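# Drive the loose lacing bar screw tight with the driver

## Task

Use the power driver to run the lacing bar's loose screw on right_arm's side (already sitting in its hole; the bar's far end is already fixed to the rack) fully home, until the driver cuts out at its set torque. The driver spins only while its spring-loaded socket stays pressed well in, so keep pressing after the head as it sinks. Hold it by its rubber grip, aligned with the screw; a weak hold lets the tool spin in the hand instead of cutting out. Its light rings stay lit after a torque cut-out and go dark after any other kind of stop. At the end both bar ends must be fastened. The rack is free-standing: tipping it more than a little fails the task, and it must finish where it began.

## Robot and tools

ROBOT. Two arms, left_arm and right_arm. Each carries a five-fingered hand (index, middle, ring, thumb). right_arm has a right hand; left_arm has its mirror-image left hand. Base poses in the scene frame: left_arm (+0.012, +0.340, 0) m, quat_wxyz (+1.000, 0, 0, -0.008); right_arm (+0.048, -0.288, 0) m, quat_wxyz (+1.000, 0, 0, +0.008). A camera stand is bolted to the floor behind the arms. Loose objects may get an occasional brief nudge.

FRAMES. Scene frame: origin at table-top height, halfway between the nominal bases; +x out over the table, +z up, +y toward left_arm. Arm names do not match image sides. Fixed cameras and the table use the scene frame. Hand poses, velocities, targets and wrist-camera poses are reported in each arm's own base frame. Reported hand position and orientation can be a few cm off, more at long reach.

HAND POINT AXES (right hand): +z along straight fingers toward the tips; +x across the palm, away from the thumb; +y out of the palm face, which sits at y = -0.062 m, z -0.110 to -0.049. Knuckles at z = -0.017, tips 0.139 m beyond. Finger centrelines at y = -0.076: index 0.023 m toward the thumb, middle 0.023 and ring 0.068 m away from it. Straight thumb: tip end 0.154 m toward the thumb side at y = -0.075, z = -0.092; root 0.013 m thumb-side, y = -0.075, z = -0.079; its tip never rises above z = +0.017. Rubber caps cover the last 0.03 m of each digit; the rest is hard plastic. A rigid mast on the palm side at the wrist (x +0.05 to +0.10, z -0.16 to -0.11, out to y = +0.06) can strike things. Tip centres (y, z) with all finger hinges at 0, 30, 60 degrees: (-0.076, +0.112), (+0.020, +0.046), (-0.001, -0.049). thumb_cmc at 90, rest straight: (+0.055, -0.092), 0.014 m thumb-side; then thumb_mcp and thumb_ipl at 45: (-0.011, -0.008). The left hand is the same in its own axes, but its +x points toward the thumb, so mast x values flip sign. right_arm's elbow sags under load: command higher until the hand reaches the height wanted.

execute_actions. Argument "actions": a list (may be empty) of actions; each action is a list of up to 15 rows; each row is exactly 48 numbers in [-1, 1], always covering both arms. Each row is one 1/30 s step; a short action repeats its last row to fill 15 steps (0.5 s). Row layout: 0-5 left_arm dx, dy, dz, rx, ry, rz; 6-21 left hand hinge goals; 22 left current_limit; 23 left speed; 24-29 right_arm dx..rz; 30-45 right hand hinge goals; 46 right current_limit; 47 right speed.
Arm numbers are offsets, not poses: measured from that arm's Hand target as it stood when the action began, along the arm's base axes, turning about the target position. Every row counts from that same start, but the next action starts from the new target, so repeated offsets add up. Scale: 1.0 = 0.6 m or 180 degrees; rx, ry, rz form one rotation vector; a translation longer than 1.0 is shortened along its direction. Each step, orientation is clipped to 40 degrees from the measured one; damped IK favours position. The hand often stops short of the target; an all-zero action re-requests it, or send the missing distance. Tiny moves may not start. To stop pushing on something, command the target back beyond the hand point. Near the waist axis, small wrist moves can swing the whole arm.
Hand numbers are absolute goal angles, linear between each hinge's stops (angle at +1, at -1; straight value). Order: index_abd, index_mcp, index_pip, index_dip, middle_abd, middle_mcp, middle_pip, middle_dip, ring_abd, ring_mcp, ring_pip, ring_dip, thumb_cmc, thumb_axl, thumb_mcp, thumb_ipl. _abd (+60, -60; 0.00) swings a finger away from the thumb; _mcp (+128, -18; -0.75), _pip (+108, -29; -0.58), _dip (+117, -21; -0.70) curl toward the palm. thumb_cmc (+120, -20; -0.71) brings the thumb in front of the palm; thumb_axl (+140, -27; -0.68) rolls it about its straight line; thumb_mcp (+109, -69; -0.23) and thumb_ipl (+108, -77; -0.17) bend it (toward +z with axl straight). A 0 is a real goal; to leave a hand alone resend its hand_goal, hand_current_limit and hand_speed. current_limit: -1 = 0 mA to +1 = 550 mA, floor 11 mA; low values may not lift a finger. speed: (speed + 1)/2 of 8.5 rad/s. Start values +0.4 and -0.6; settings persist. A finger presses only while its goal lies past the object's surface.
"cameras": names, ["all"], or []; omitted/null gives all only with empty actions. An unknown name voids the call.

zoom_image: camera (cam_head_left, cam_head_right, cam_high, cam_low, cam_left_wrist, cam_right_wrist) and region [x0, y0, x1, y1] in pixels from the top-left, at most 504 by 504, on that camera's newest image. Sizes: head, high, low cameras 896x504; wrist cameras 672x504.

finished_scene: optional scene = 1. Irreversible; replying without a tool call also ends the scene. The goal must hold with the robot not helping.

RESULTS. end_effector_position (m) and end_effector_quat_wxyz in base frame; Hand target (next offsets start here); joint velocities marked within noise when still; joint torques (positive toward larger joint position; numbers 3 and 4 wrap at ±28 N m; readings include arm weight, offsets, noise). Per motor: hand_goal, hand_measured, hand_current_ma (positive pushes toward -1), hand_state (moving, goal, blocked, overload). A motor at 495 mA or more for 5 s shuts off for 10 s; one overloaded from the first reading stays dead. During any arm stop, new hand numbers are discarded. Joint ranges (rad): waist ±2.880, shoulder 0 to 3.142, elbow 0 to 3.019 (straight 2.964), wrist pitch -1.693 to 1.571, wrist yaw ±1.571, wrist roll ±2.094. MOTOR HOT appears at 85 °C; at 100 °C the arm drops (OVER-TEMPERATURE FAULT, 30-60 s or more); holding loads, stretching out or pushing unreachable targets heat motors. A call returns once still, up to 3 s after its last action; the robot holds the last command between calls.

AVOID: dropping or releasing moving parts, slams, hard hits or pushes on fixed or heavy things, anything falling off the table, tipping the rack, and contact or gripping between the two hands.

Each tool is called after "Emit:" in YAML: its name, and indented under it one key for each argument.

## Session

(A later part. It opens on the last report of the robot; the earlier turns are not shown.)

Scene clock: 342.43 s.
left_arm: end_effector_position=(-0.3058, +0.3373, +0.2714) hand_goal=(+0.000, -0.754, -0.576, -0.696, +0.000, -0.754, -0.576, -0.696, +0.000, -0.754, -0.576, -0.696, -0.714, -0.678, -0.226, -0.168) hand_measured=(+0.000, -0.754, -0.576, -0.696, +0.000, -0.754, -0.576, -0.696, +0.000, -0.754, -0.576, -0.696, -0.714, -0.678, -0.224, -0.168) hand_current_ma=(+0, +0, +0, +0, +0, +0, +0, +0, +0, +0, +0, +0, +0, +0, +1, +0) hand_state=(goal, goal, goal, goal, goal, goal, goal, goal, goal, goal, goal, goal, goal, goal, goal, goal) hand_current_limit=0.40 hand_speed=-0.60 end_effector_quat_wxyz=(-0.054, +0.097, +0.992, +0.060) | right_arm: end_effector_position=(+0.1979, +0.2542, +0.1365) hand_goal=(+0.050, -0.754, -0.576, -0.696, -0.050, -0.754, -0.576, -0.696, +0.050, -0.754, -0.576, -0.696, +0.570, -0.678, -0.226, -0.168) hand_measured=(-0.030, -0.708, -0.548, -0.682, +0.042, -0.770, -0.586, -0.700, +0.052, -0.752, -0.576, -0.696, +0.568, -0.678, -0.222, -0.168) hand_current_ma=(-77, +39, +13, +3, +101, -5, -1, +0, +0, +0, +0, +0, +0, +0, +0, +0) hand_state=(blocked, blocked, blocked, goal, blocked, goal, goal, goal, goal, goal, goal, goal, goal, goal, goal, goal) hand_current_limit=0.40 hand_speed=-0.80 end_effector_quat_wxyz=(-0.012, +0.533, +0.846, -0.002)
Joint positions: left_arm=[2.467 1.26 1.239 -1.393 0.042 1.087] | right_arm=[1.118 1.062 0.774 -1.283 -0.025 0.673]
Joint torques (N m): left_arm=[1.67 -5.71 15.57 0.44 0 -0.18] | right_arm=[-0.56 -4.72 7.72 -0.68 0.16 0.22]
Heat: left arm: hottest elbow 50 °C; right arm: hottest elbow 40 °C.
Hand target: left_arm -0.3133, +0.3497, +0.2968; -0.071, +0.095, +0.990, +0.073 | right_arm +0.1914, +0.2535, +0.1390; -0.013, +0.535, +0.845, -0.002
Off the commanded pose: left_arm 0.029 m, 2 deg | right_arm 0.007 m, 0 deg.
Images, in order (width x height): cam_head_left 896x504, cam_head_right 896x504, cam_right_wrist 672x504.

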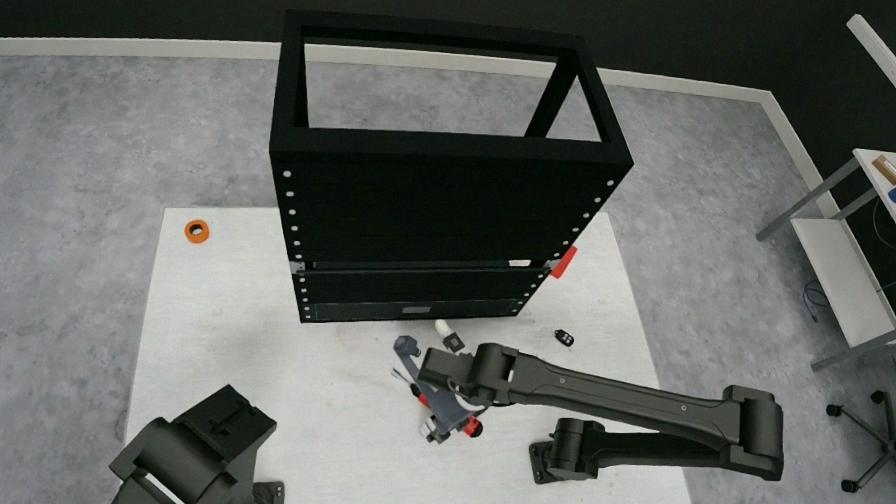

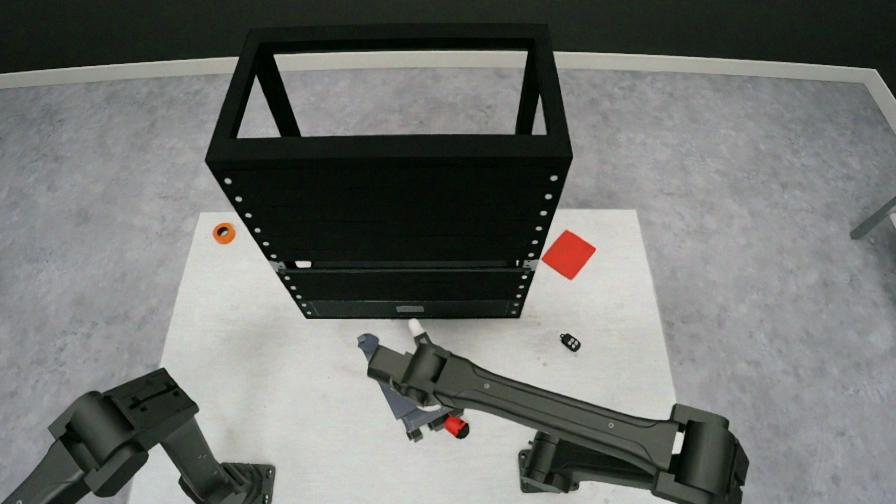

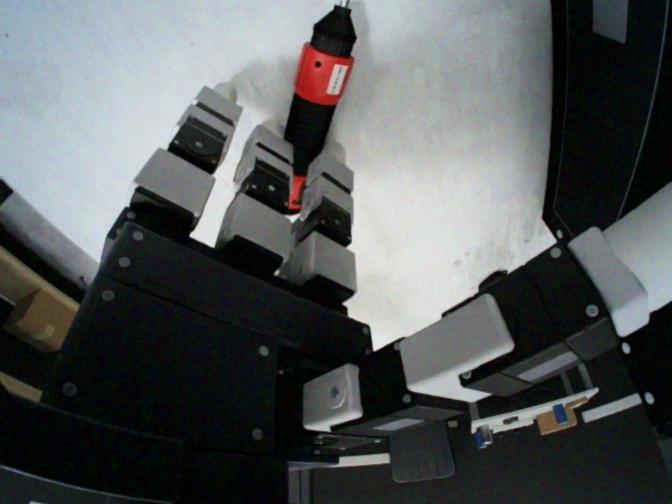

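Emit:
execute_actions:
  actions:
    - [[0,0,0,0,0,0, 0,-0.754,-0.576,-0.696,0,-0.754,-0.576,-0.696,0,-0.754,-0.576,-0.696,-0.714,-0.678,-0.226,-0.168,0.4,-0.6, -0.012,-0.017,0.0,0,0,-0.0833, 0.08,-0.754,-0.576,-0.696,-0.08,-0.754,-0.576,-0.696,0.05,-0.754,-0.576,-0.696,0.571,-0.678,-0.226,-0.168,0.4,-0.8]]
    - [[0,0,0,0,0,0, 0,-0.754,-0.576,-0.696,0,-0.754,-0.576,-0.696,0,-0.754,-0.576,-0.696,-0.714,-0.678,-0.226,-0.168,0.4,-0.6, -0.026,-0.018,0.0,0,0,-0.0833, 0.08,-0.754,-0.576,-0.696,-0.08,-0.754,-0.576,-0.696,0.05,-0.754,-0.576,-0.696,0.571,-0.678,-0.226,-0.168,0.4,-0.8]]
    - [[0,0,0,0,0,0, 0,-0.754,-0.576,-0.696,0,-0.754,-0.576,-0.696,0,-0.754,-0.576,-0.696,-0.714,-0.678,-0.226,-0.168,0.4,-0.6, -0.036,-0.016,0.0,0,0,-0.0833, 0.08,-0.754,-0.576,-0.696,-0.08,-0.754,-0.576,-0.696,0.05,-0.754,-0.576,-0.696,0.571,-0.678,-0.226,-0.168,0.4,-0.8]]
  cameras: ["cam_right_wrist","cam_head_left","cam_high"]

Scene clock: 353.70 s.
left_arm: end_effector_position=(-0.3058, +0.3373, +0.2714) hand_goal=(+0.000, -0.754, -0.576, -0.696, +0.000, -0.754, -0.576, -0.696, +0.000, -0.754, -0.576, -0.696, -0.714, -0.678, -0.226, -0.168) hand_measured=(+0.000, -0.754, -0.576, -0.696, +0.000, -0.754, -0.576, -0.696, +0.000, -0.754, -0.576, -0.696, -0.714, -0.678, -0.224, -0.168) hand_current_ma=(+0, +0, +0, +0, +0, +0, +0, +0, +0, +0, +0, +0, +0, +0, +1, +0) hand_state=(goal, goal, goal, goal, goal, goal, goal, goal, goal, goal, goal, goal, goal, goal, goal, goal) hand_current_limit=0.40 hand_speed=-0.60 end_effector_quat_wxyz=(-0.054, +0.097, +0.992, +0.060) | right_arm: end_effector_position=(+0.1533, +0.2070, +0.1367) hand_goal=(+0.080, -0.754, -0.576, -0.696, -0.080, -0.754, -0.576, -0.696, +0.050, -0.754, -0.576, -0.696, +0.570, -0.678, -0.226, -0.168) hand_measured=(-0.010, -0.660, -0.518, -0.668, +0.010, -0.782, -0.592, -0.702, +0.052, -0.752, -0.576, -0.696, +0.568, -0.678, -0.222, -0.168) hand_current_ma=(-97, +156, +52, +13, +98, -15, -4, -1, +0, +0, +0, +0, +0, +0, +0, +0) hand_state=(blocked, blocked, blocked, blocked, blocked, blocked, goal, goal, goal, goal, goal, goal, goal, goal, goal, goal) hand_current_limit=0.40 hand_speed=-0.80 end_effector_quat_wxyz=(+0.001, +0.816, +0.579, -0.003)
Joint positions: left_arm=[2.467 1.26 1.239 -1.393 0.042 1.087] | right_arm=[1.267 1.087 0.786 -1.277 -0.002 1.604]
Joint torques (N m): left_arm=[1.73 -4.89 15.73 0.16 -0.08 -0.11] | right_arm=[0.32 -2.67 9.61 0.58 -0.32 0.31]
Heat: left arm: hottest elbow 50 °C; right arm: hottest elbow 40 °C.
Hand target: left_arm -0.3133, +0.3497, +0.2968; -0.071, +0.095, +0.990, +0.073 | right_arm +0.1470, +0.2229, +0.1390; -0.013, +0.817, +0.576, +0.003
Off the commanded pose: left_arm 0.029 m, 2 deg | right_arm 0.017 m, 2 deg.
Images, in order (width x height): cam_head_left 896x504, cam_high 896x504, cam_right_wrist 672x504.

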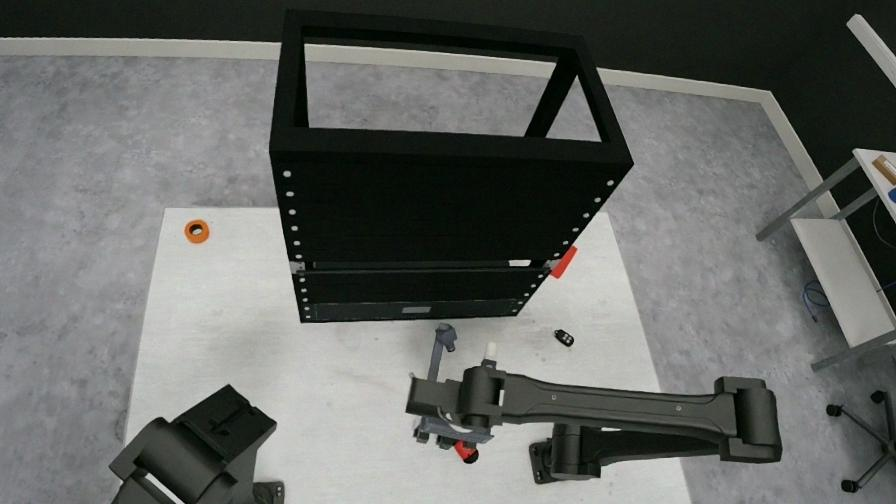

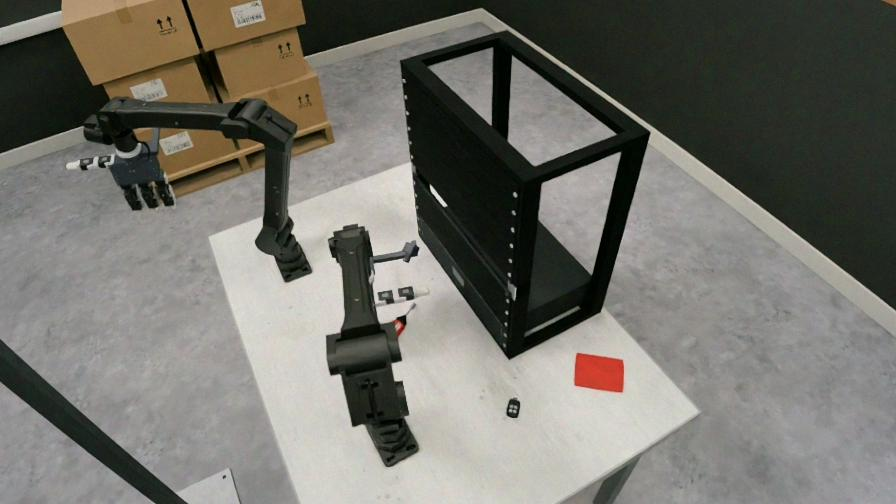

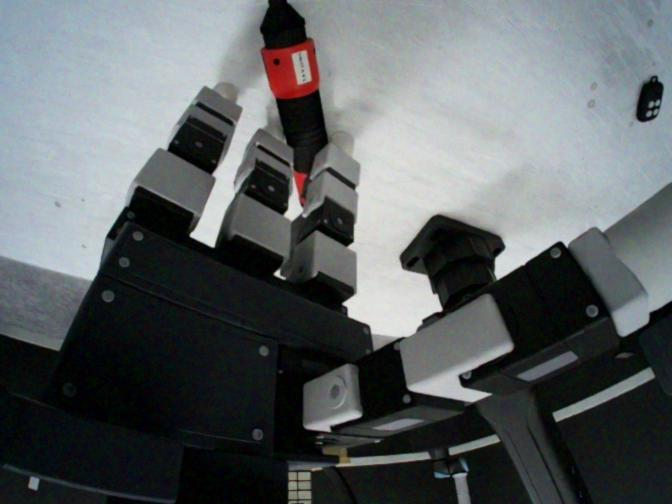

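Emit:
execute_actions:
  actions:
    - [[0,0,0,0,0,0, 0,-0.754,-0.576,-0.696,0,-0.754,-0.576,-0.696,0,-0.754,-0.576,-0.696,-0.714,-0.678,-0.226,-0.168,0.4,-0.6, 0,0,0.0,0,0,0, -0.2,-0.754,-0.576,-0.696,0.2,-0.754,-0.576,-0.696,0.2,-0.754,-0.576,-0.696,0.571,-0.678,-0.226,-0.168,0.4,-0.7]]
    - [[0,0,0,0,0,0, 0,-0.754,-0.576,-0.696,0,-0.754,-0.576,-0.696,0,-0.754,-0.576,-0.696,-0.714,-0.678,-0.226,-0.168,0.4,-0.6, 0,0,0.07,0,0,0, -0.2,-0.754,-0.576,-0.696,0.2,-0.754,-0.576,-0.696,0.2,-0.754,-0.576,-0.696,0.571,-0.678,-0.226,-0.168,0.4,-0.7]]
    - [[0,0,0,0,0,0, 0,-0.754,-0.576,-0.696,0,-0.754,-0.576,-0.696,0,-0.754,-0.576,-0.696,-0.714,-0.678,-0.226,-0.168,0.4,-0.6, 0.05,-0.06,0.08,0,0,0, -0.2,-0.754,-0.576,-0.696,0.2,-0.754,-0.576,-0.696,0.2,-0.754,-0.576,-0.696,0.571,-0.678,-0.226,-0.168,0.4,-0.7]]
    - [[0,0,0,0,0,0, 0,-0.754,-0.576,-0.696,0,-0.754,-0.576,-0.696,0,-0.754,-0.576,-0.696,-0.714,-0.678,-0.226,-0.168,0.4,-0.6, 0.08,-0.16,0.08,0,0,-0.08, 0,-0.754,-0.576,-0.696,0.0,-0.754,-0.576,-0.696,0.0,-0.754,-0.576,-0.696,0.571,-0.678,-0.226,-0.168,0.4,-0.7]]
    - [[0,0,0,0,0,0, 0,-0.754,-0.576,-0.696,0,-0.754,-0.576,-0.696,0,-0.754,-0.576,-0.696,-0.714,-0.678,-0.226,-0.168,0.4,-0.6, 0.08,-0.16,0.0,0,0,-0.08, 0,-0.754,-0.576,-0.696,0.0,-0.754,-0.576,-0.696,0.0,-0.754,-0.576,-0.696,0.571,-0.678,-0.226,-0.168,0.4,-0.7]]
  cameras: ["all"]

Scene clock: 432.27 s.
left_arm: end_effector_position=(-0.3058, +0.3373, +0.2714) hand_goal=(+0.000, -0.754, -0.576, -0.696, +0.000, -0.754, -0.576, -0.696, +0.000, -0.754, -0.576, -0.696, -0.714, -0.678, -0.226, -0.168) hand_measured=(+0.000, -0.754, -0.576, -0.696, +0.000, -0.754, -0.576, -0.696, +0.000, -0.754, -0.576, -0.696, -0.714, -0.678, -0.224, -0.168) hand_current_ma=(+0, +0, +0, +0, +0, +0, +0, +0, +0, +0, +0, +0, +0, +0, +1, +0) hand_state=(goal, goal, goal, goal, goal, goal, goal, goal, goal, goal, goal, goal, goal, goal, goal, goal) hand_current_limit=0.40 hand_speed=-0.60 end_effector_quat_wxyz=(-0.054, +0.097, +0.992, +0.060) | right_arm: end_effector_position=(+0.2492, -0.0158, +0.2580) hand_goal=(+0.000, -0.754, -0.576, -0.696, +0.000, -0.754, -0.576, -0.696, +0.000, -0.754, -0.576, -0.696, +0.570, -0.678, -0.226, -0.168) hand_measured=(-0.002, -0.752, -0.574, -0.694, +0.002, -0.752, -0.576, -0.698, +0.002, -0.752, -0.576, -0.696, +0.570, -0.678, -0.222, -0.168) hand_current_ma=(+0, +0, +0, +0, +0, +0, +0, +0, +0, +0, +0, +0, +0, +0, +1, +0) hand_state=(goal, goal, goal, goal, goal, goal, goal, goal, goal, goal, goal, goal, goal, goal, goal, goal) hand_current_limit=0.40 hand_speed=-0.70 end_effector_quat_wxyz=(-0.006, +0.948, +0.317, -0.027)
Joint positions: left_arm=[2.467 1.26 1.239 -1.393 0.042 1.087] | right_arm=[0.29 0.955 1.027 -1.697 -0.01 1.214]
Joint torques (N m): left_arm=[1.32 -5.71 15.6 0.14 -0.04 -0.14] | right_arm=[-2.08 -1.79 12.97 0.43 -0.11 -0.65]
Heat: left arm: hottest elbow 53 °C; right arm: hottest elbow 42 °C.
Hand target: left_arm -0.3133, +0.3497, +0.2968; -0.071, +0.095, +0.990, +0.073 | right_arm +0.2730, -0.0051, +0.2770; -0.012, +0.935, +0.355, +0.006
Off the commanded pose: left_arm 0.029 m, 2 deg | right_arm 0.032 m, 6 deg.

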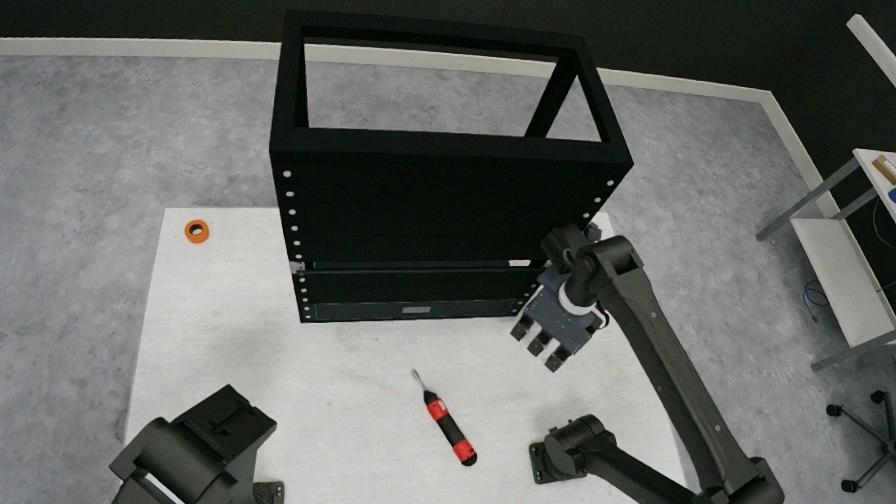

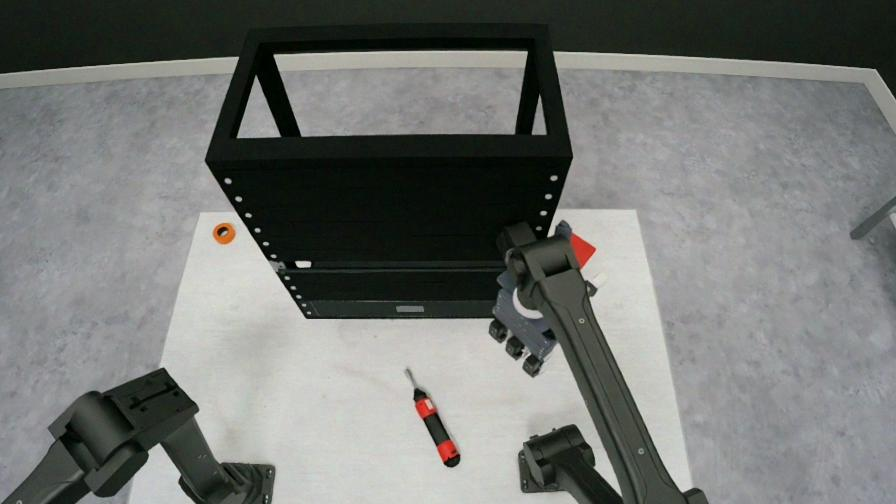

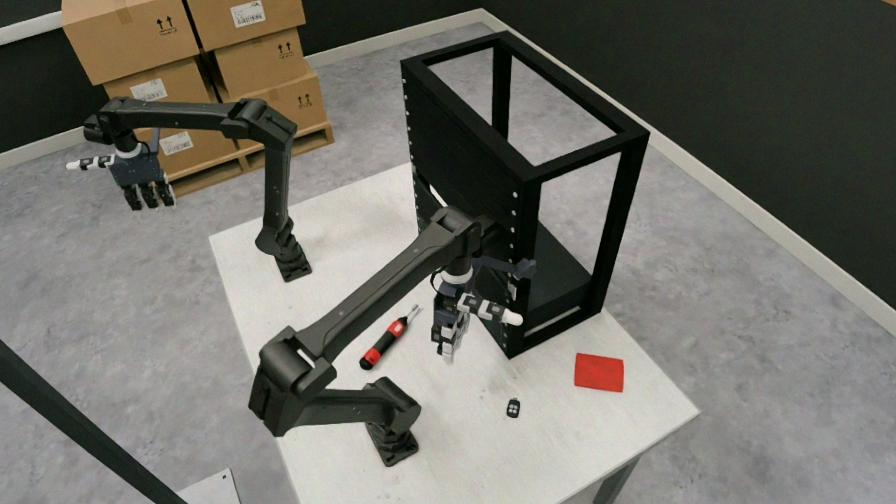

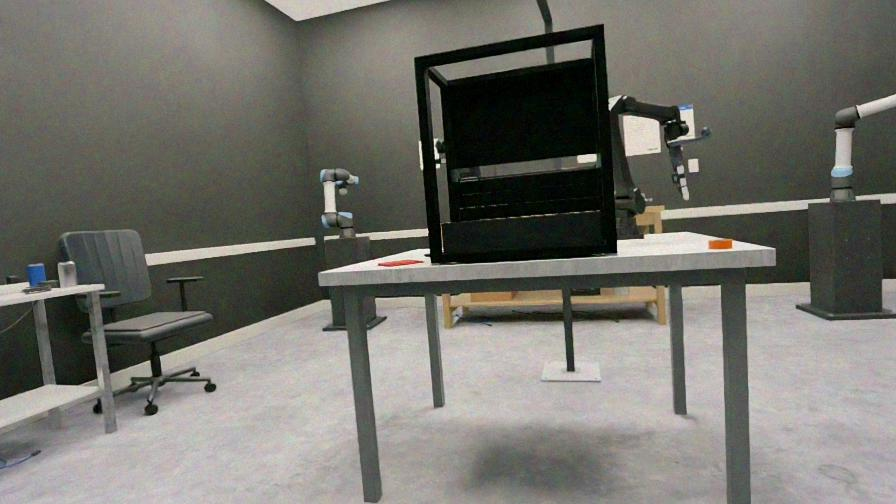

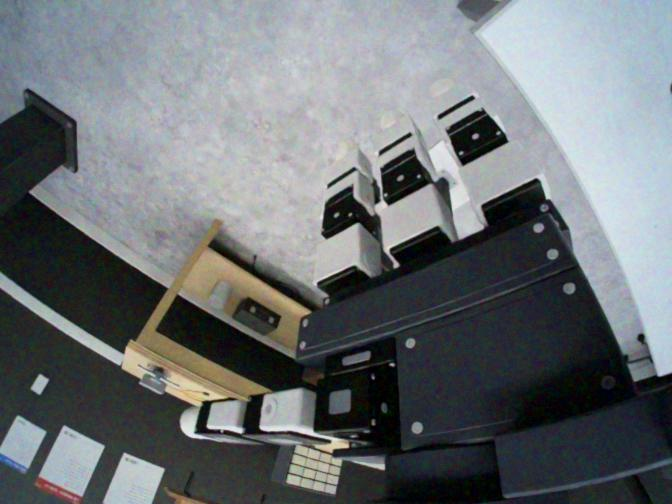

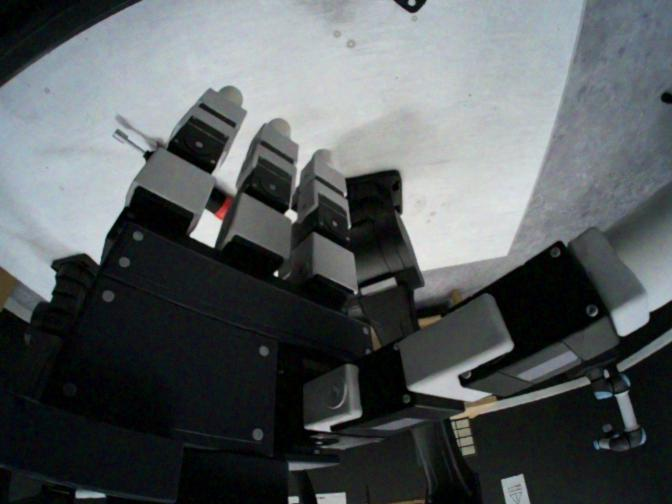

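Emit:
zoom_image:
  camera: "cam_head_right"
  region: [390, 360, 480, 480]

Emit:
zoom_image:
  camera: "cam_head_left"
  region: [400, 360, 490, 480]

Scaled by 4.200 from the camera's 896x504 image, which has a finer 1280x720 frame.

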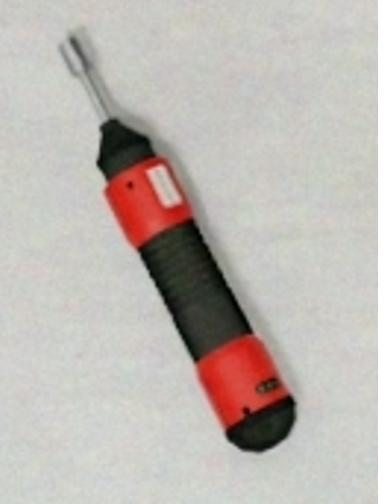

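Scaled by 4.200 from the camera's 896x504 image, which has a finer 1280x720 frame.

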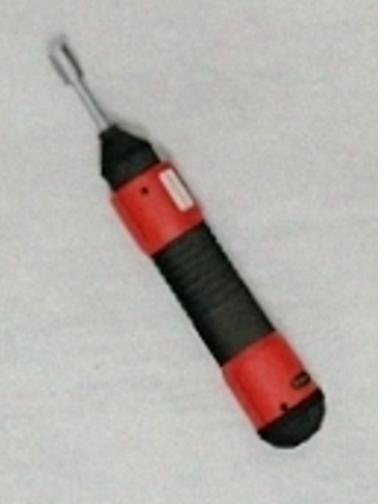

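Emit:
execute_actions:
  actions:
    - [[0,0,0,0,0,0, 0,-0.754,-0.576,-0.696,0,-0.754,-0.576,-0.696,0,-0.754,-0.576,-0.696,-0.714,-0.678,-0.226,-0.168,0.4,-0.6, -0.083,0.083,0,0,0,-0.092, 0,-0.99,0.226,0.536,0,-0.99,0.226,0.536,0,-0.99,0.226,0.536,0.786,-0.678,0.225,-0.114,0.4,-0.6]]
    - [[0,0,0,0,0,0, 0,-0.754,-0.576,-0.696,0,-0.754,-0.576,-0.696,0,-0.754,-0.576,-0.696,-0.714,-0.678,-0.226,-0.168,0.4,-0.6, -0.083,0.1,-0.033,0.113,0.053,0, 0,-0.99,0.226,0.536,0,-0.99,0.226,0.536,0,-0.99,0.226,0.536,0.786,-0.678,0.225,-0.114,0.4,-0.6]]
    - [[0,0,0,0,0,0, 0,-0.754,-0.576,-0.696,0,-0.754,-0.576,-0.696,0,-0.754,-0.576,-0.696,-0.714,-0.678,-0.226,-0.168,0.4,-0.6, -0.075,0.1,-0.067,0.113,0.053,0, 0,-0.99,0.226,0.536,0,-0.99,0.226,0.536,0,-0.99,0.226,0.536,0.786,-0.678,0.225,-0.114,0.4,-0.6]]
    - [[0,0,0,0,0,0, 0,-0.754,-0.576,-0.696,0,-0.754,-0.576,-0.696,0,-0.754,-0.576,-0.696,-0.714,-0.678,-0.226,-0.168,0.4,-0.6, -0.062,0.103,-0.10,0,0,0, 0,-0.99,0.226,0.536,0,-0.99,0.226,0.536,0,-0.99,0.226,0.536,0.786,-0.678,0.225,-0.114,0.4,-0.6]]
  cameras: ["all"]

Scene clock: 457.53 s.
left_arm: end_effector_position=(-0.3058, +0.3373, +0.2714) hand_goal=(+0.000, -0.754, -0.576, -0.696, +0.000, -0.754, -0.576, -0.696, +0.000, -0.754, -0.576, -0.696, -0.714, -0.678, -0.226, -0.168) hand_measured=(+0.000, -0.754, -0.576, -0.696, +0.000, -0.754, -0.576, -0.696, +0.000, -0.754, -0.576, -0.696, -0.714, -0.678, -0.224, -0.168) hand_current_ma=(+0, +0, +0, +0, +0, +0, +0, +0, +0, +0, +0, +0, +0, +0, +1, +0) hand_state=(goal, goal, goal, goal, goal, goal, goal, goal, goal, goal, goal, goal, goal, goal, goal, goal) hand_current_limit=0.40 hand_speed=-0.60 end_effector_quat_wxyz=(-0.054, +0.097, +0.992, +0.060) | right_arm: end_effector_position=(+0.0902, +0.2185, +0.1535) hand_goal=(+0.000, -0.990, +0.226, +0.536, +0.000, -0.990, +0.226, +0.536, +0.000, -0.990, +0.226, +0.536, +0.786, -0.678, +0.224, -0.114) hand_measured=(-0.002, -0.982, +0.224, +0.532, +0.002, -0.982, +0.224, +0.532, +0.002, -0.982, +0.224, +0.532, +0.784, -0.678, +0.224, -0.114) hand_current_ma=(+0, +2, +0, +0, +0, +2, +0, +0, +0, +1, +0, +0, +0, +0, +0, +0) hand_state=(goal, goal, goal, goal, goal, goal, goal, goal, goal, goal, goal, goal, goal, goal, goal, goal) hand_current_limit=0.40 hand_speed=-0.60 end_effector_quat_wxyz=(-0.386, +0.890, +0.219, -0.106)
Joint positions: left_arm=[2.467 1.26 1.239 -1.393 0.042 1.087] | right_arm=[0.862 0.841 0.696 -1.068 -0.758 2.095]
Joint torques (N m): left_arm=[1.32 -5.66 15.58 0.32 -0.08 -0.11] | right_arm=[-0.67 -1.2 9.2 1.47 -0.39 0.13]
Heat: left arm: hottest elbow 54 °C; right arm: hottest elbow 45 °C.
Hand target: left_arm -0.3133, +0.3497, +0.2968; -0.071, +0.095, +0.990, +0.073 | right_arm +0.0912, +0.2265, +0.1570; -0.383, +0.900, +0.196, -0.077
Off the commanded pose: left_arm 0.029 m, 2 deg | right_arm 0.009 m, 4 deg.
joint sent to its limit (right arm) — joint 6 (wrist roll), upper limit. The joint targets are off in position and orientation.

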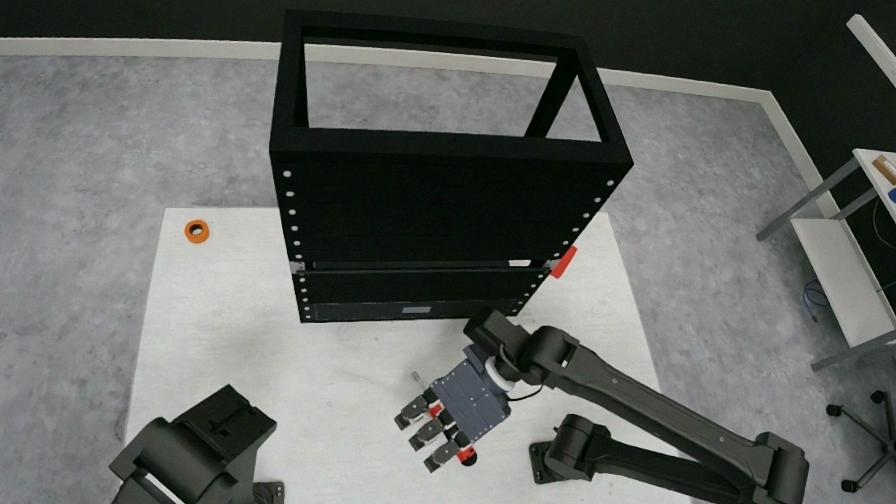

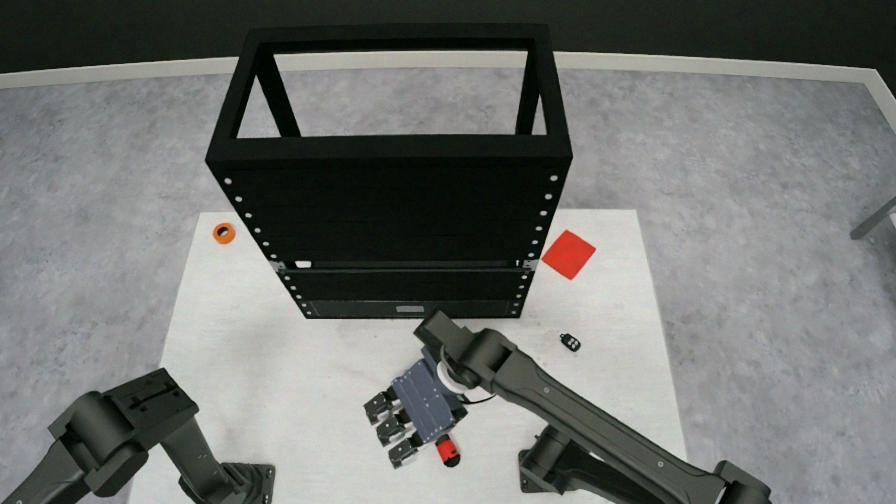

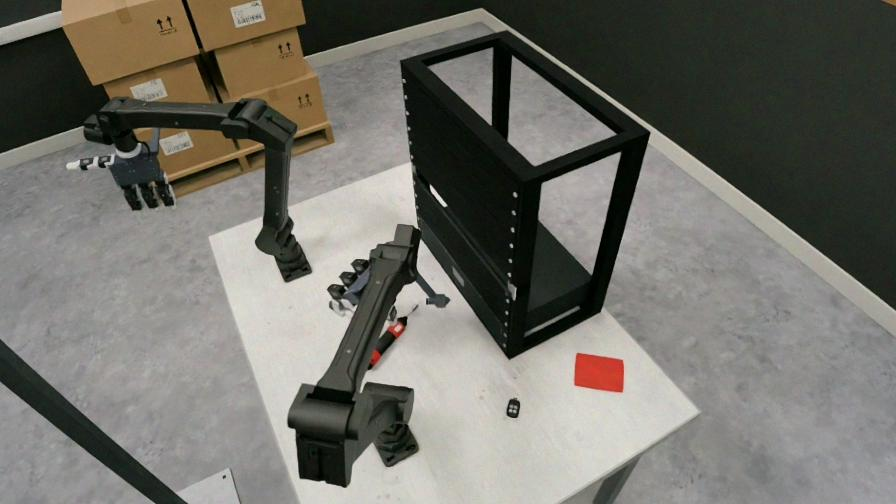

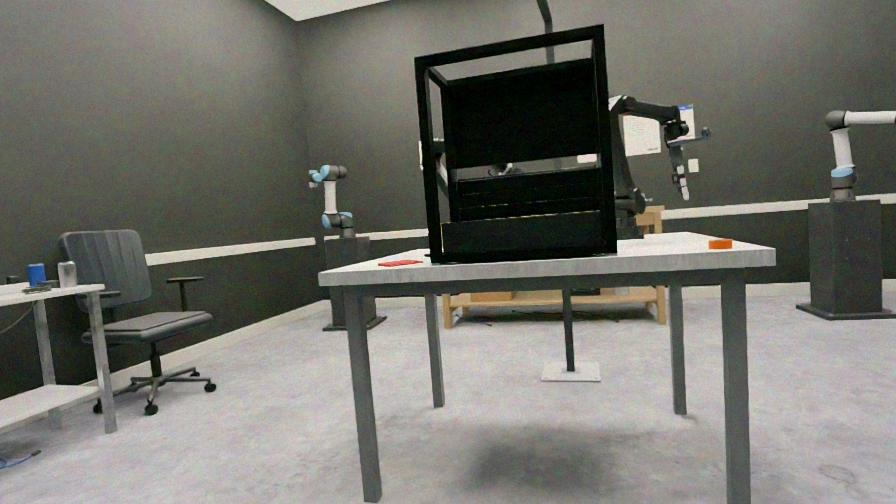

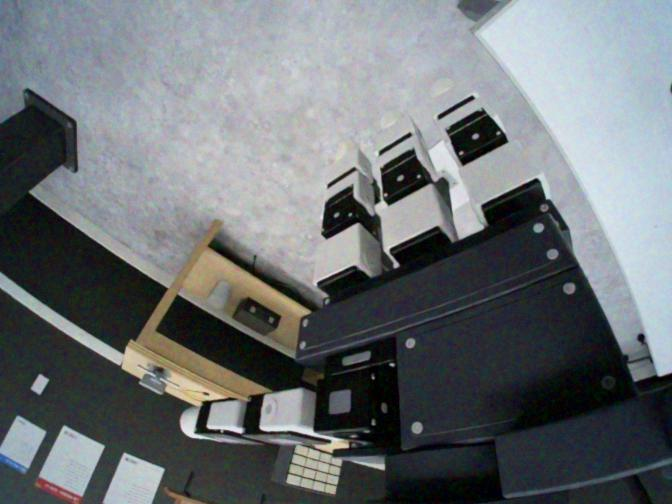

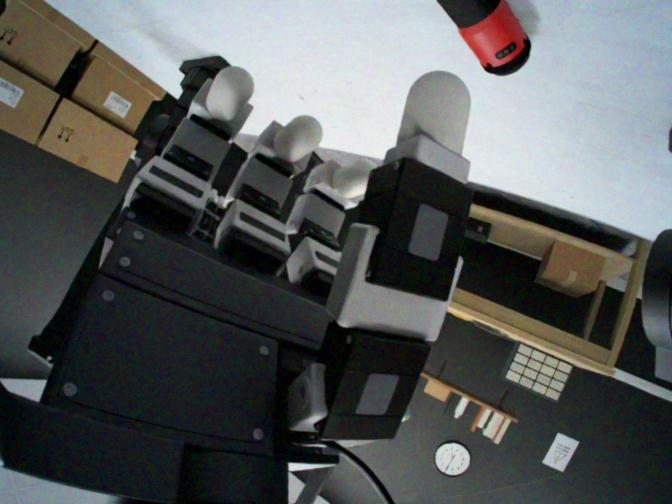

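Emit:
execute_actions:
  actions:
    - [[0,0,0,0,0,0, 0,-0.754,-0.576,-0.696,0,-0.754,-0.576,-0.696,0,-0.754,-0.576,-0.696,-0.714,-0.678,-0.226,-0.168,0.4,-0.6, 0,0.013,-0.08,0,0,0, 0,-0.99,0.226,0.536,0,-0.99,0.226,0.536,0,-0.99,0.226,0.536,0.786,-0.678,0.225,-0.114,0.4,-0.6]]
    - [[0,0,0,0,0,0, 0,-0.754,-0.576,-0.696,0,-0.754,-0.576,-0.696,0,-0.754,-0.576,-0.696,-0.714,-0.678,-0.226,-0.168,0.4,-0.6, 0,0,-0.08,0,0,0, 0,-0.99,0.226,0.536,0,-0.99,0.226,0.536,0,-0.99,0.226,0.536,0.786,-0.678,0.225,-0.114,0.4,-0.6]]
  cameras: ["cam_head_left","cam_head_right","cam_high","cam_right_wrist"]

Emit:
zoom_image:
  camera: "cam_head_right"
  region: [350, 340, 490, 480]

Emit:
zoom_image:
  camera: "cam_head_left"
  region: [370, 340, 510, 480]

Emit:
zoom_image:
  camera: "cam_high"
  region: [310, 230, 450, 370]

Scene clock: 469.27 s.
left_arm: end_effector_position=(-0.3058, +0.3373, +0.2714) hand_goal=(+0.000, -0.754, -0.576, -0.696, +0.000, -0.754, -0.576, -0.696, +0.000, -0.754, -0.576, -0.696, -0.714, -0.678, -0.226, -0.168) hand_measured=(+0.000, -0.754, -0.576, -0.696, +0.000, -0.754, -0.576, -0.696, +0.000, -0.754, -0.576, -0.696, -0.714, -0.678, -0.224, -0.168) hand_current_ma=(+0, +0, +0, +0, +0, +0, +0, +0, +0, +0, +0, +0, +0, +0, +1, +0) hand_state=(goal, goal, goal, goal, goal, goal, goal, goal, goal, goal, goal, goal, goal, goal, goal, goal) hand_current_limit=0.40 hand_speed=-0.60 end_effector_quat_wxyz=(-0.054, +0.097, +0.992, +0.060) | right_arm: end_effector_position=(+0.0916, +0.2233, +0.0569) hand_goal=(+0.000, -0.990, +0.226, +0.536, +0.000, -0.990, +0.226, +0.536, +0.000, -0.990, +0.226, +0.536, +0.786, -0.678, +0.224, -0.114) hand_measured=(-0.002, -0.982, +0.224, +0.532, +0.002, -0.982, +0.224, +0.532, +0.002, -0.982, +0.224, +0.532, +0.784, -0.678, +0.224, -0.114) hand_current_ma=(+0, +2, +0, +0, +0, +2, +0, +0, +0, +1, +0, +0, +0, +0, +0, +0) hand_state=(goal, goal, goal, goal, goal, goal, goal, goal, goal, goal, goal, goal, goal, goal, goal, goal) hand_current_limit=0.40 hand_speed=-0.60 end_effector_quat_wxyz=(-0.383, +0.890, +0.223, -0.108)
Joint positions: left_arm=[2.467 1.26 1.239 -1.393 0.042 1.087] | right_arm=[0.874 0.973 0.496 -0.74 -0.754 2.096]
Joint torques (N m): left_arm=[1.49 -5.54 15.66 0.29 -0.05 -0.18] | right_arm=[-0.5 -2.67 8.39 1.48 -0.65 0.13]
Heat: left arm: hottest elbow 54 °C; right arm: hottest elbow 44 °C.
Hand target: left_arm -0.3133, +0.3497, +0.2968; -0.071, +0.095, +0.990, +0.073 | right_arm +0.0912, +0.2343, +0.0610; -0.383, +0.900, +0.196, -0.077
Off the commanded pose: left_arm 0.029 m, 2 deg | right_arm 0.012 m, 5 deg.
joint sent to its limit (right arm) — joint 6 (wrist roll), upper limit. The joint targets are off in position and orientation.
Images, in order (width x height): cam_head_left 896x504, cam_head_right 896x504, cam_high 896x504, cam_right_wrist 672x504.

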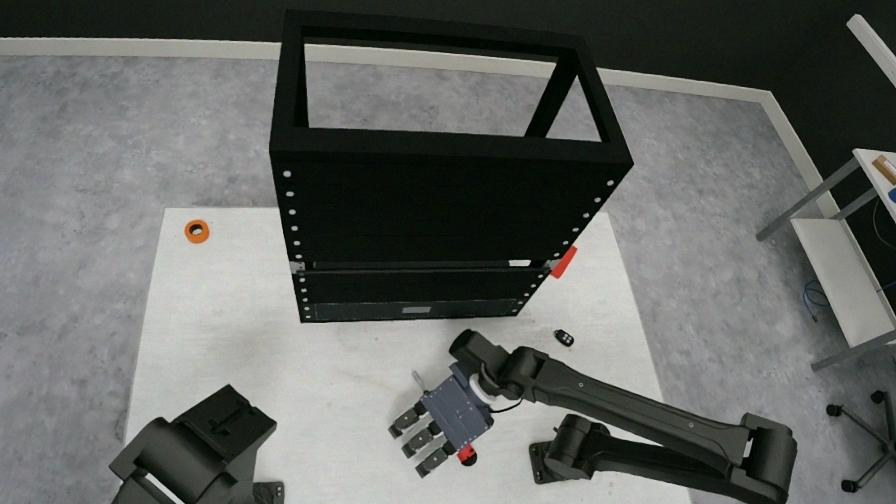

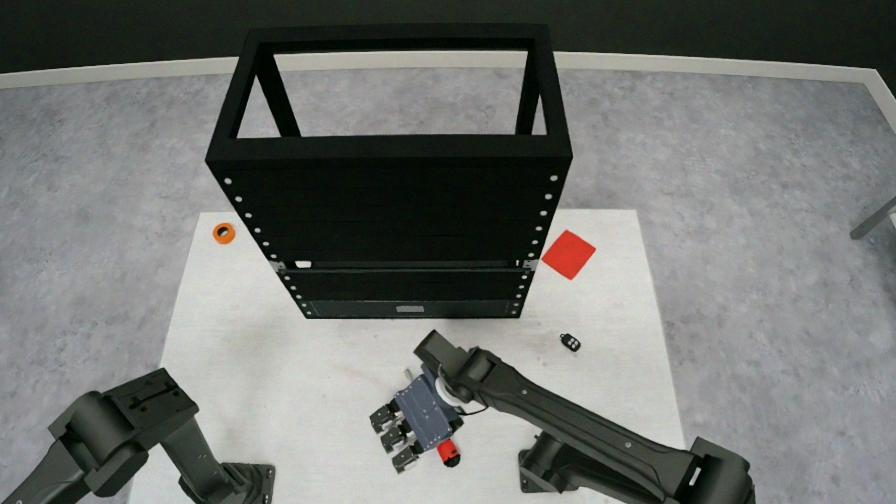

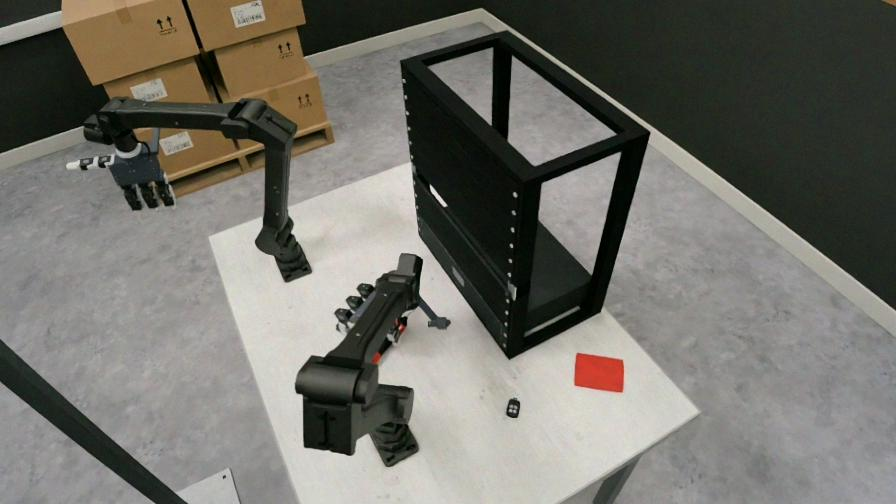

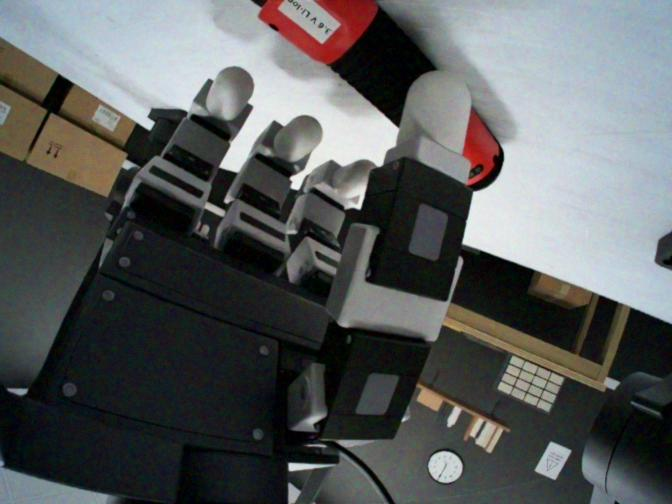

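Scaled by 3.600 from the camera's 896x504 image, which has a finer 1280x720 frame.

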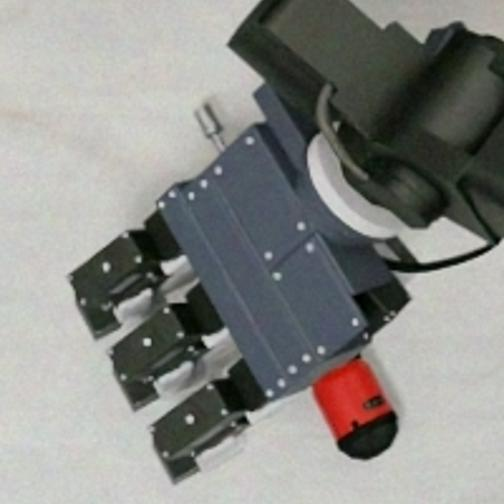

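Scaled by 3.600 from the camera's 896x504 image, which has a finer 1280x720 frame.

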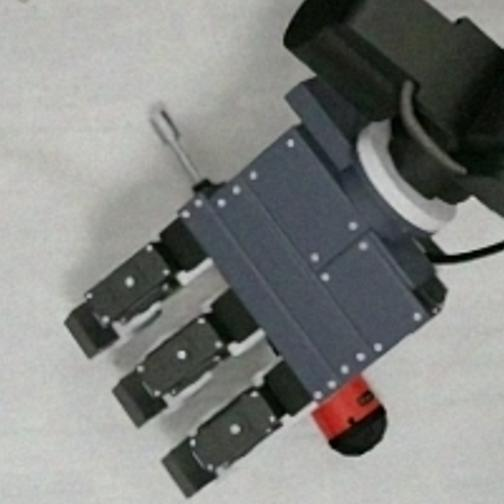

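Scaled by 3.600 from the camera's 896x504 image, which has a finer 1280x720 frame.

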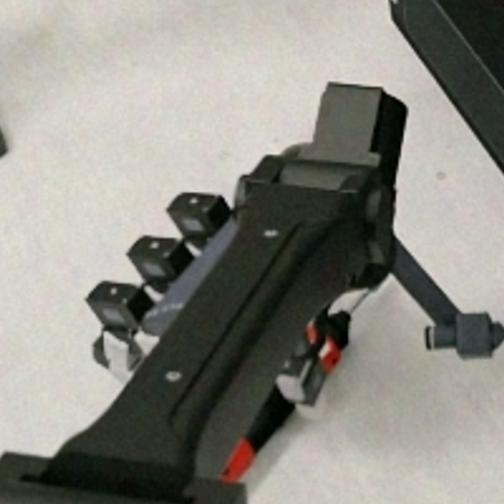

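Emit:
execute_actions:
  actions:
    - [[0,0,0,0,0,0, 0,-0.754,-0.576,-0.696,0,-0.754,-0.576,-0.696,0,-0.754,-0.576,-0.696,-0.714,-0.678,-0.226,-0.168,0.4,-0.6, 0,0.005,-0.04,0,0,0, 0,-0.99,0.226,0.536,0,-0.99,0.226,0.536,0,-0.99,0.226,0.536,0.786,-0.678,0.225,-0.114,0.4,-0.6]]
  cameras: ["cam_head_left","cam_head_right","cam_high","cam_right_wrist"]

Emit:
zoom_image:
  camera: "cam_high"
  region: [310, 250, 450, 390]

Emit:
zoom_image:
  camera: "cam_head_left"
  region: [370, 340, 510, 480]

Scene clock: 481.57 s.
left_arm: end_effector_position=(-0.3058, +0.3373, +0.2714) hand_goal=(+0.000, -0.754, -0.576, -0.696, +0.000, -0.754, -0.576, -0.696, +0.000, -0.754, -0.576, -0.696, -0.714, -0.678, -0.226, -0.168) hand_measured=(+0.000, -0.754, -0.576, -0.696, +0.000, -0.754, -0.576, -0.696, +0.000, -0.754, -0.576, -0.696, -0.714, -0.678, -0.224, -0.168) hand_current_ma=(+0, +0, +0, +0, +0, +0, +0, +0, +0, +0, +0, +0, +0, +0, +1, +0) hand_state=(goal, goal, goal, goal, goal, goal, goal, goal, goal, goal, goal, goal, goal, goal, goal, goal) hand_current_limit=0.40 hand_speed=-0.60 end_effector_quat_wxyz=(-0.054, +0.097, +0.992, +0.060) | right_arm: end_effector_position=(+0.0928, +0.2271, +0.0340) hand_goal=(+0.000, -0.990, +0.226, +0.536, +0.000, -0.990, +0.226, +0.536, +0.000, -0.990, +0.226, +0.536, +0.786, -0.678, +0.224, -0.114) hand_measured=(-0.002, -0.982, +0.224, +0.532, +0.002, -0.982, +0.224, +0.532, +0.002, -0.982, +0.224, +0.532, +0.784, -0.678, +0.224, -0.114) hand_current_ma=(+0, +2, +0, +0, +0, +2, +0, +0, +0, +1, +0, +0, +0, +0, +0, +0) hand_state=(goal, goal, goal, goal, goal, goal, goal, goal, goal, goal, goal, goal, goal, goal, goal, goal) hand_current_limit=0.40 hand_speed=-0.60 end_effector_quat_wxyz=(-0.383, +0.889, +0.226, -0.108)
Joint positions: left_arm=[2.467 1.26 1.239 -1.393 0.042 1.087] | right_arm=[0.88 1.034 0.461 -0.64 -0.754 2.096]
Joint torques (N m): left_arm=[1.26 -5.6 15.69 0.24 0 -0.16] | right_arm=[-0.32 -2.96 7.65 1.48 -0.68 0.13]
Heat: left arm: hottest elbow 55 °C; right arm: hottest elbow 43 °C.
Hand target: left_arm -0.3133, +0.3497, +0.2968; -0.071, +0.095, +0.990, +0.073 | right_arm +0.0912, +0.2373, +0.0370; -0.383, +0.900, +0.196, -0.077
Off the commanded pose: left_arm 0.029 m, 2 deg | right_arm 0.011 m, 5 deg.
joint sent to its limit (right arm) — joint 6 (wrist roll), upper limit. The joint targets are off in position and orientation.
Images, in order (width x height): cam_head_left 896x504, cam_head_right 896x504, cam_high 896x504, cam_right_wrist 672x504.

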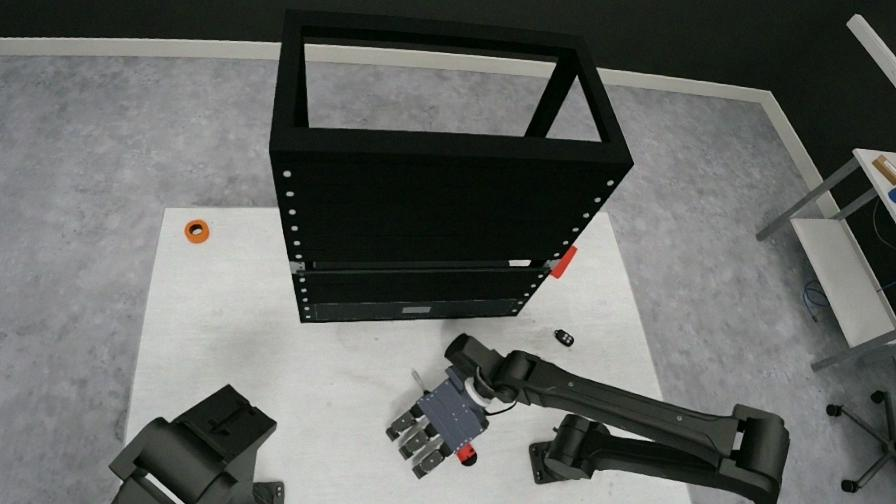

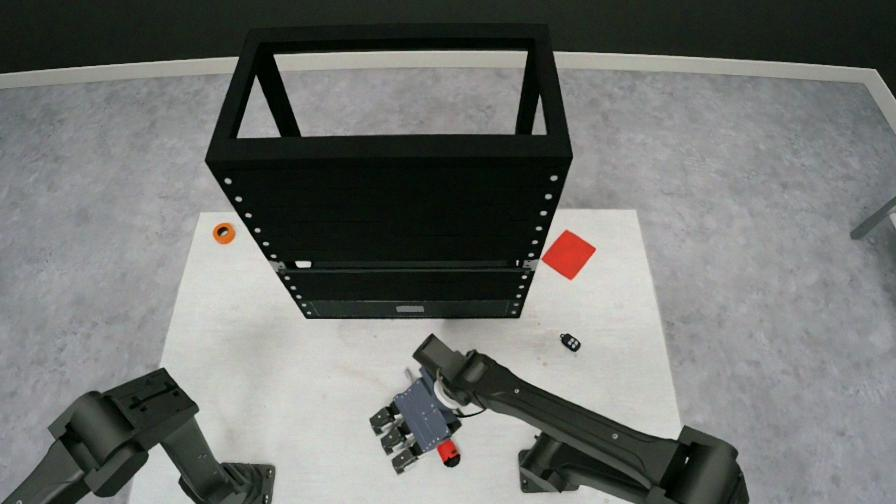

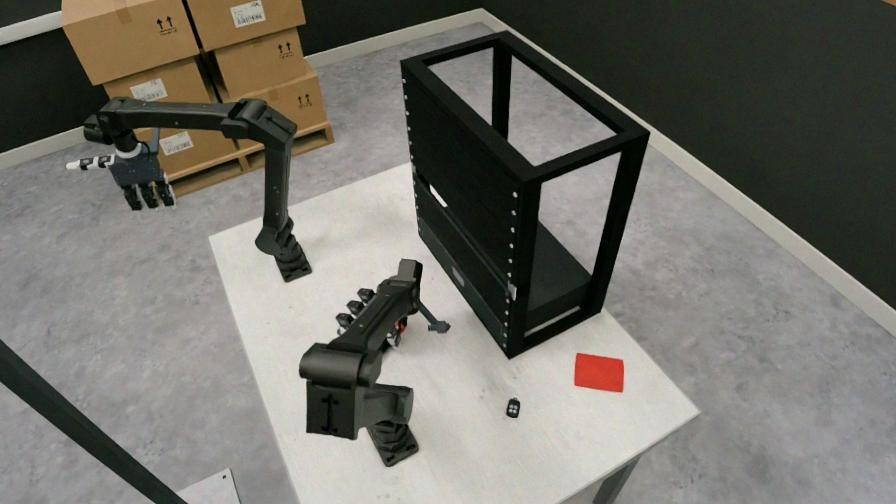

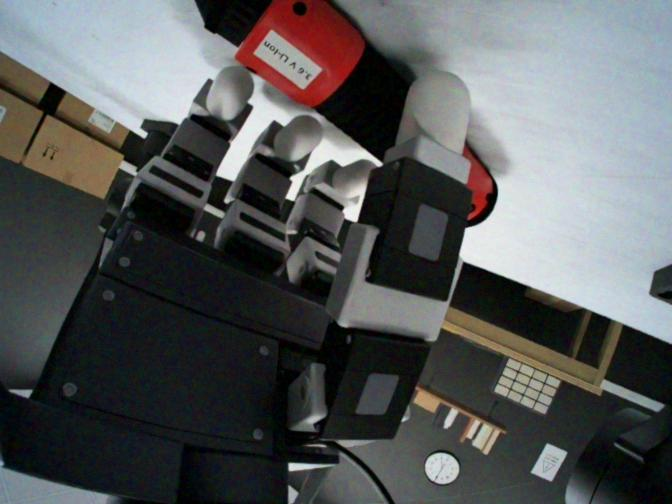

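Scaled by 3.600 from the camera's 896x504 image, which has a finer 1280x720 frame.

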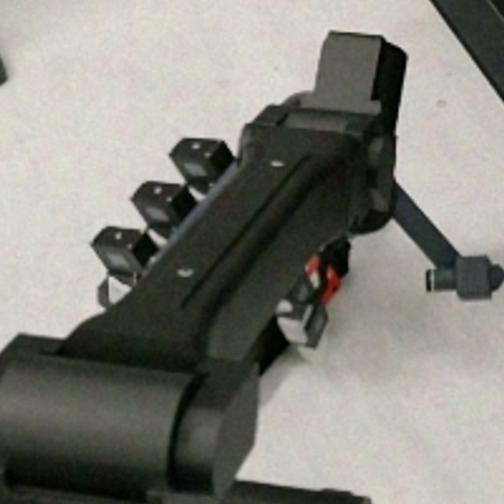

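Scaled by 3.600 from the camera's 896x504 image, which has a finer 1280x720 frame.

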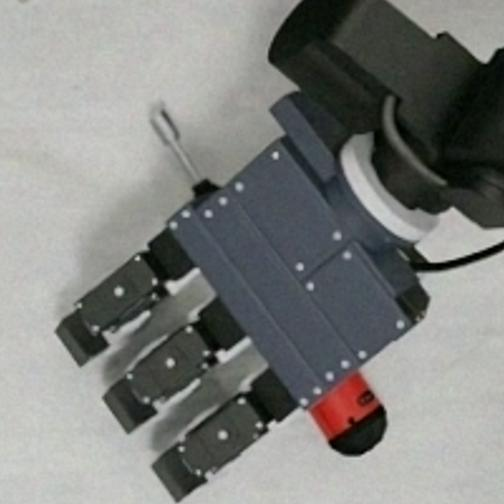

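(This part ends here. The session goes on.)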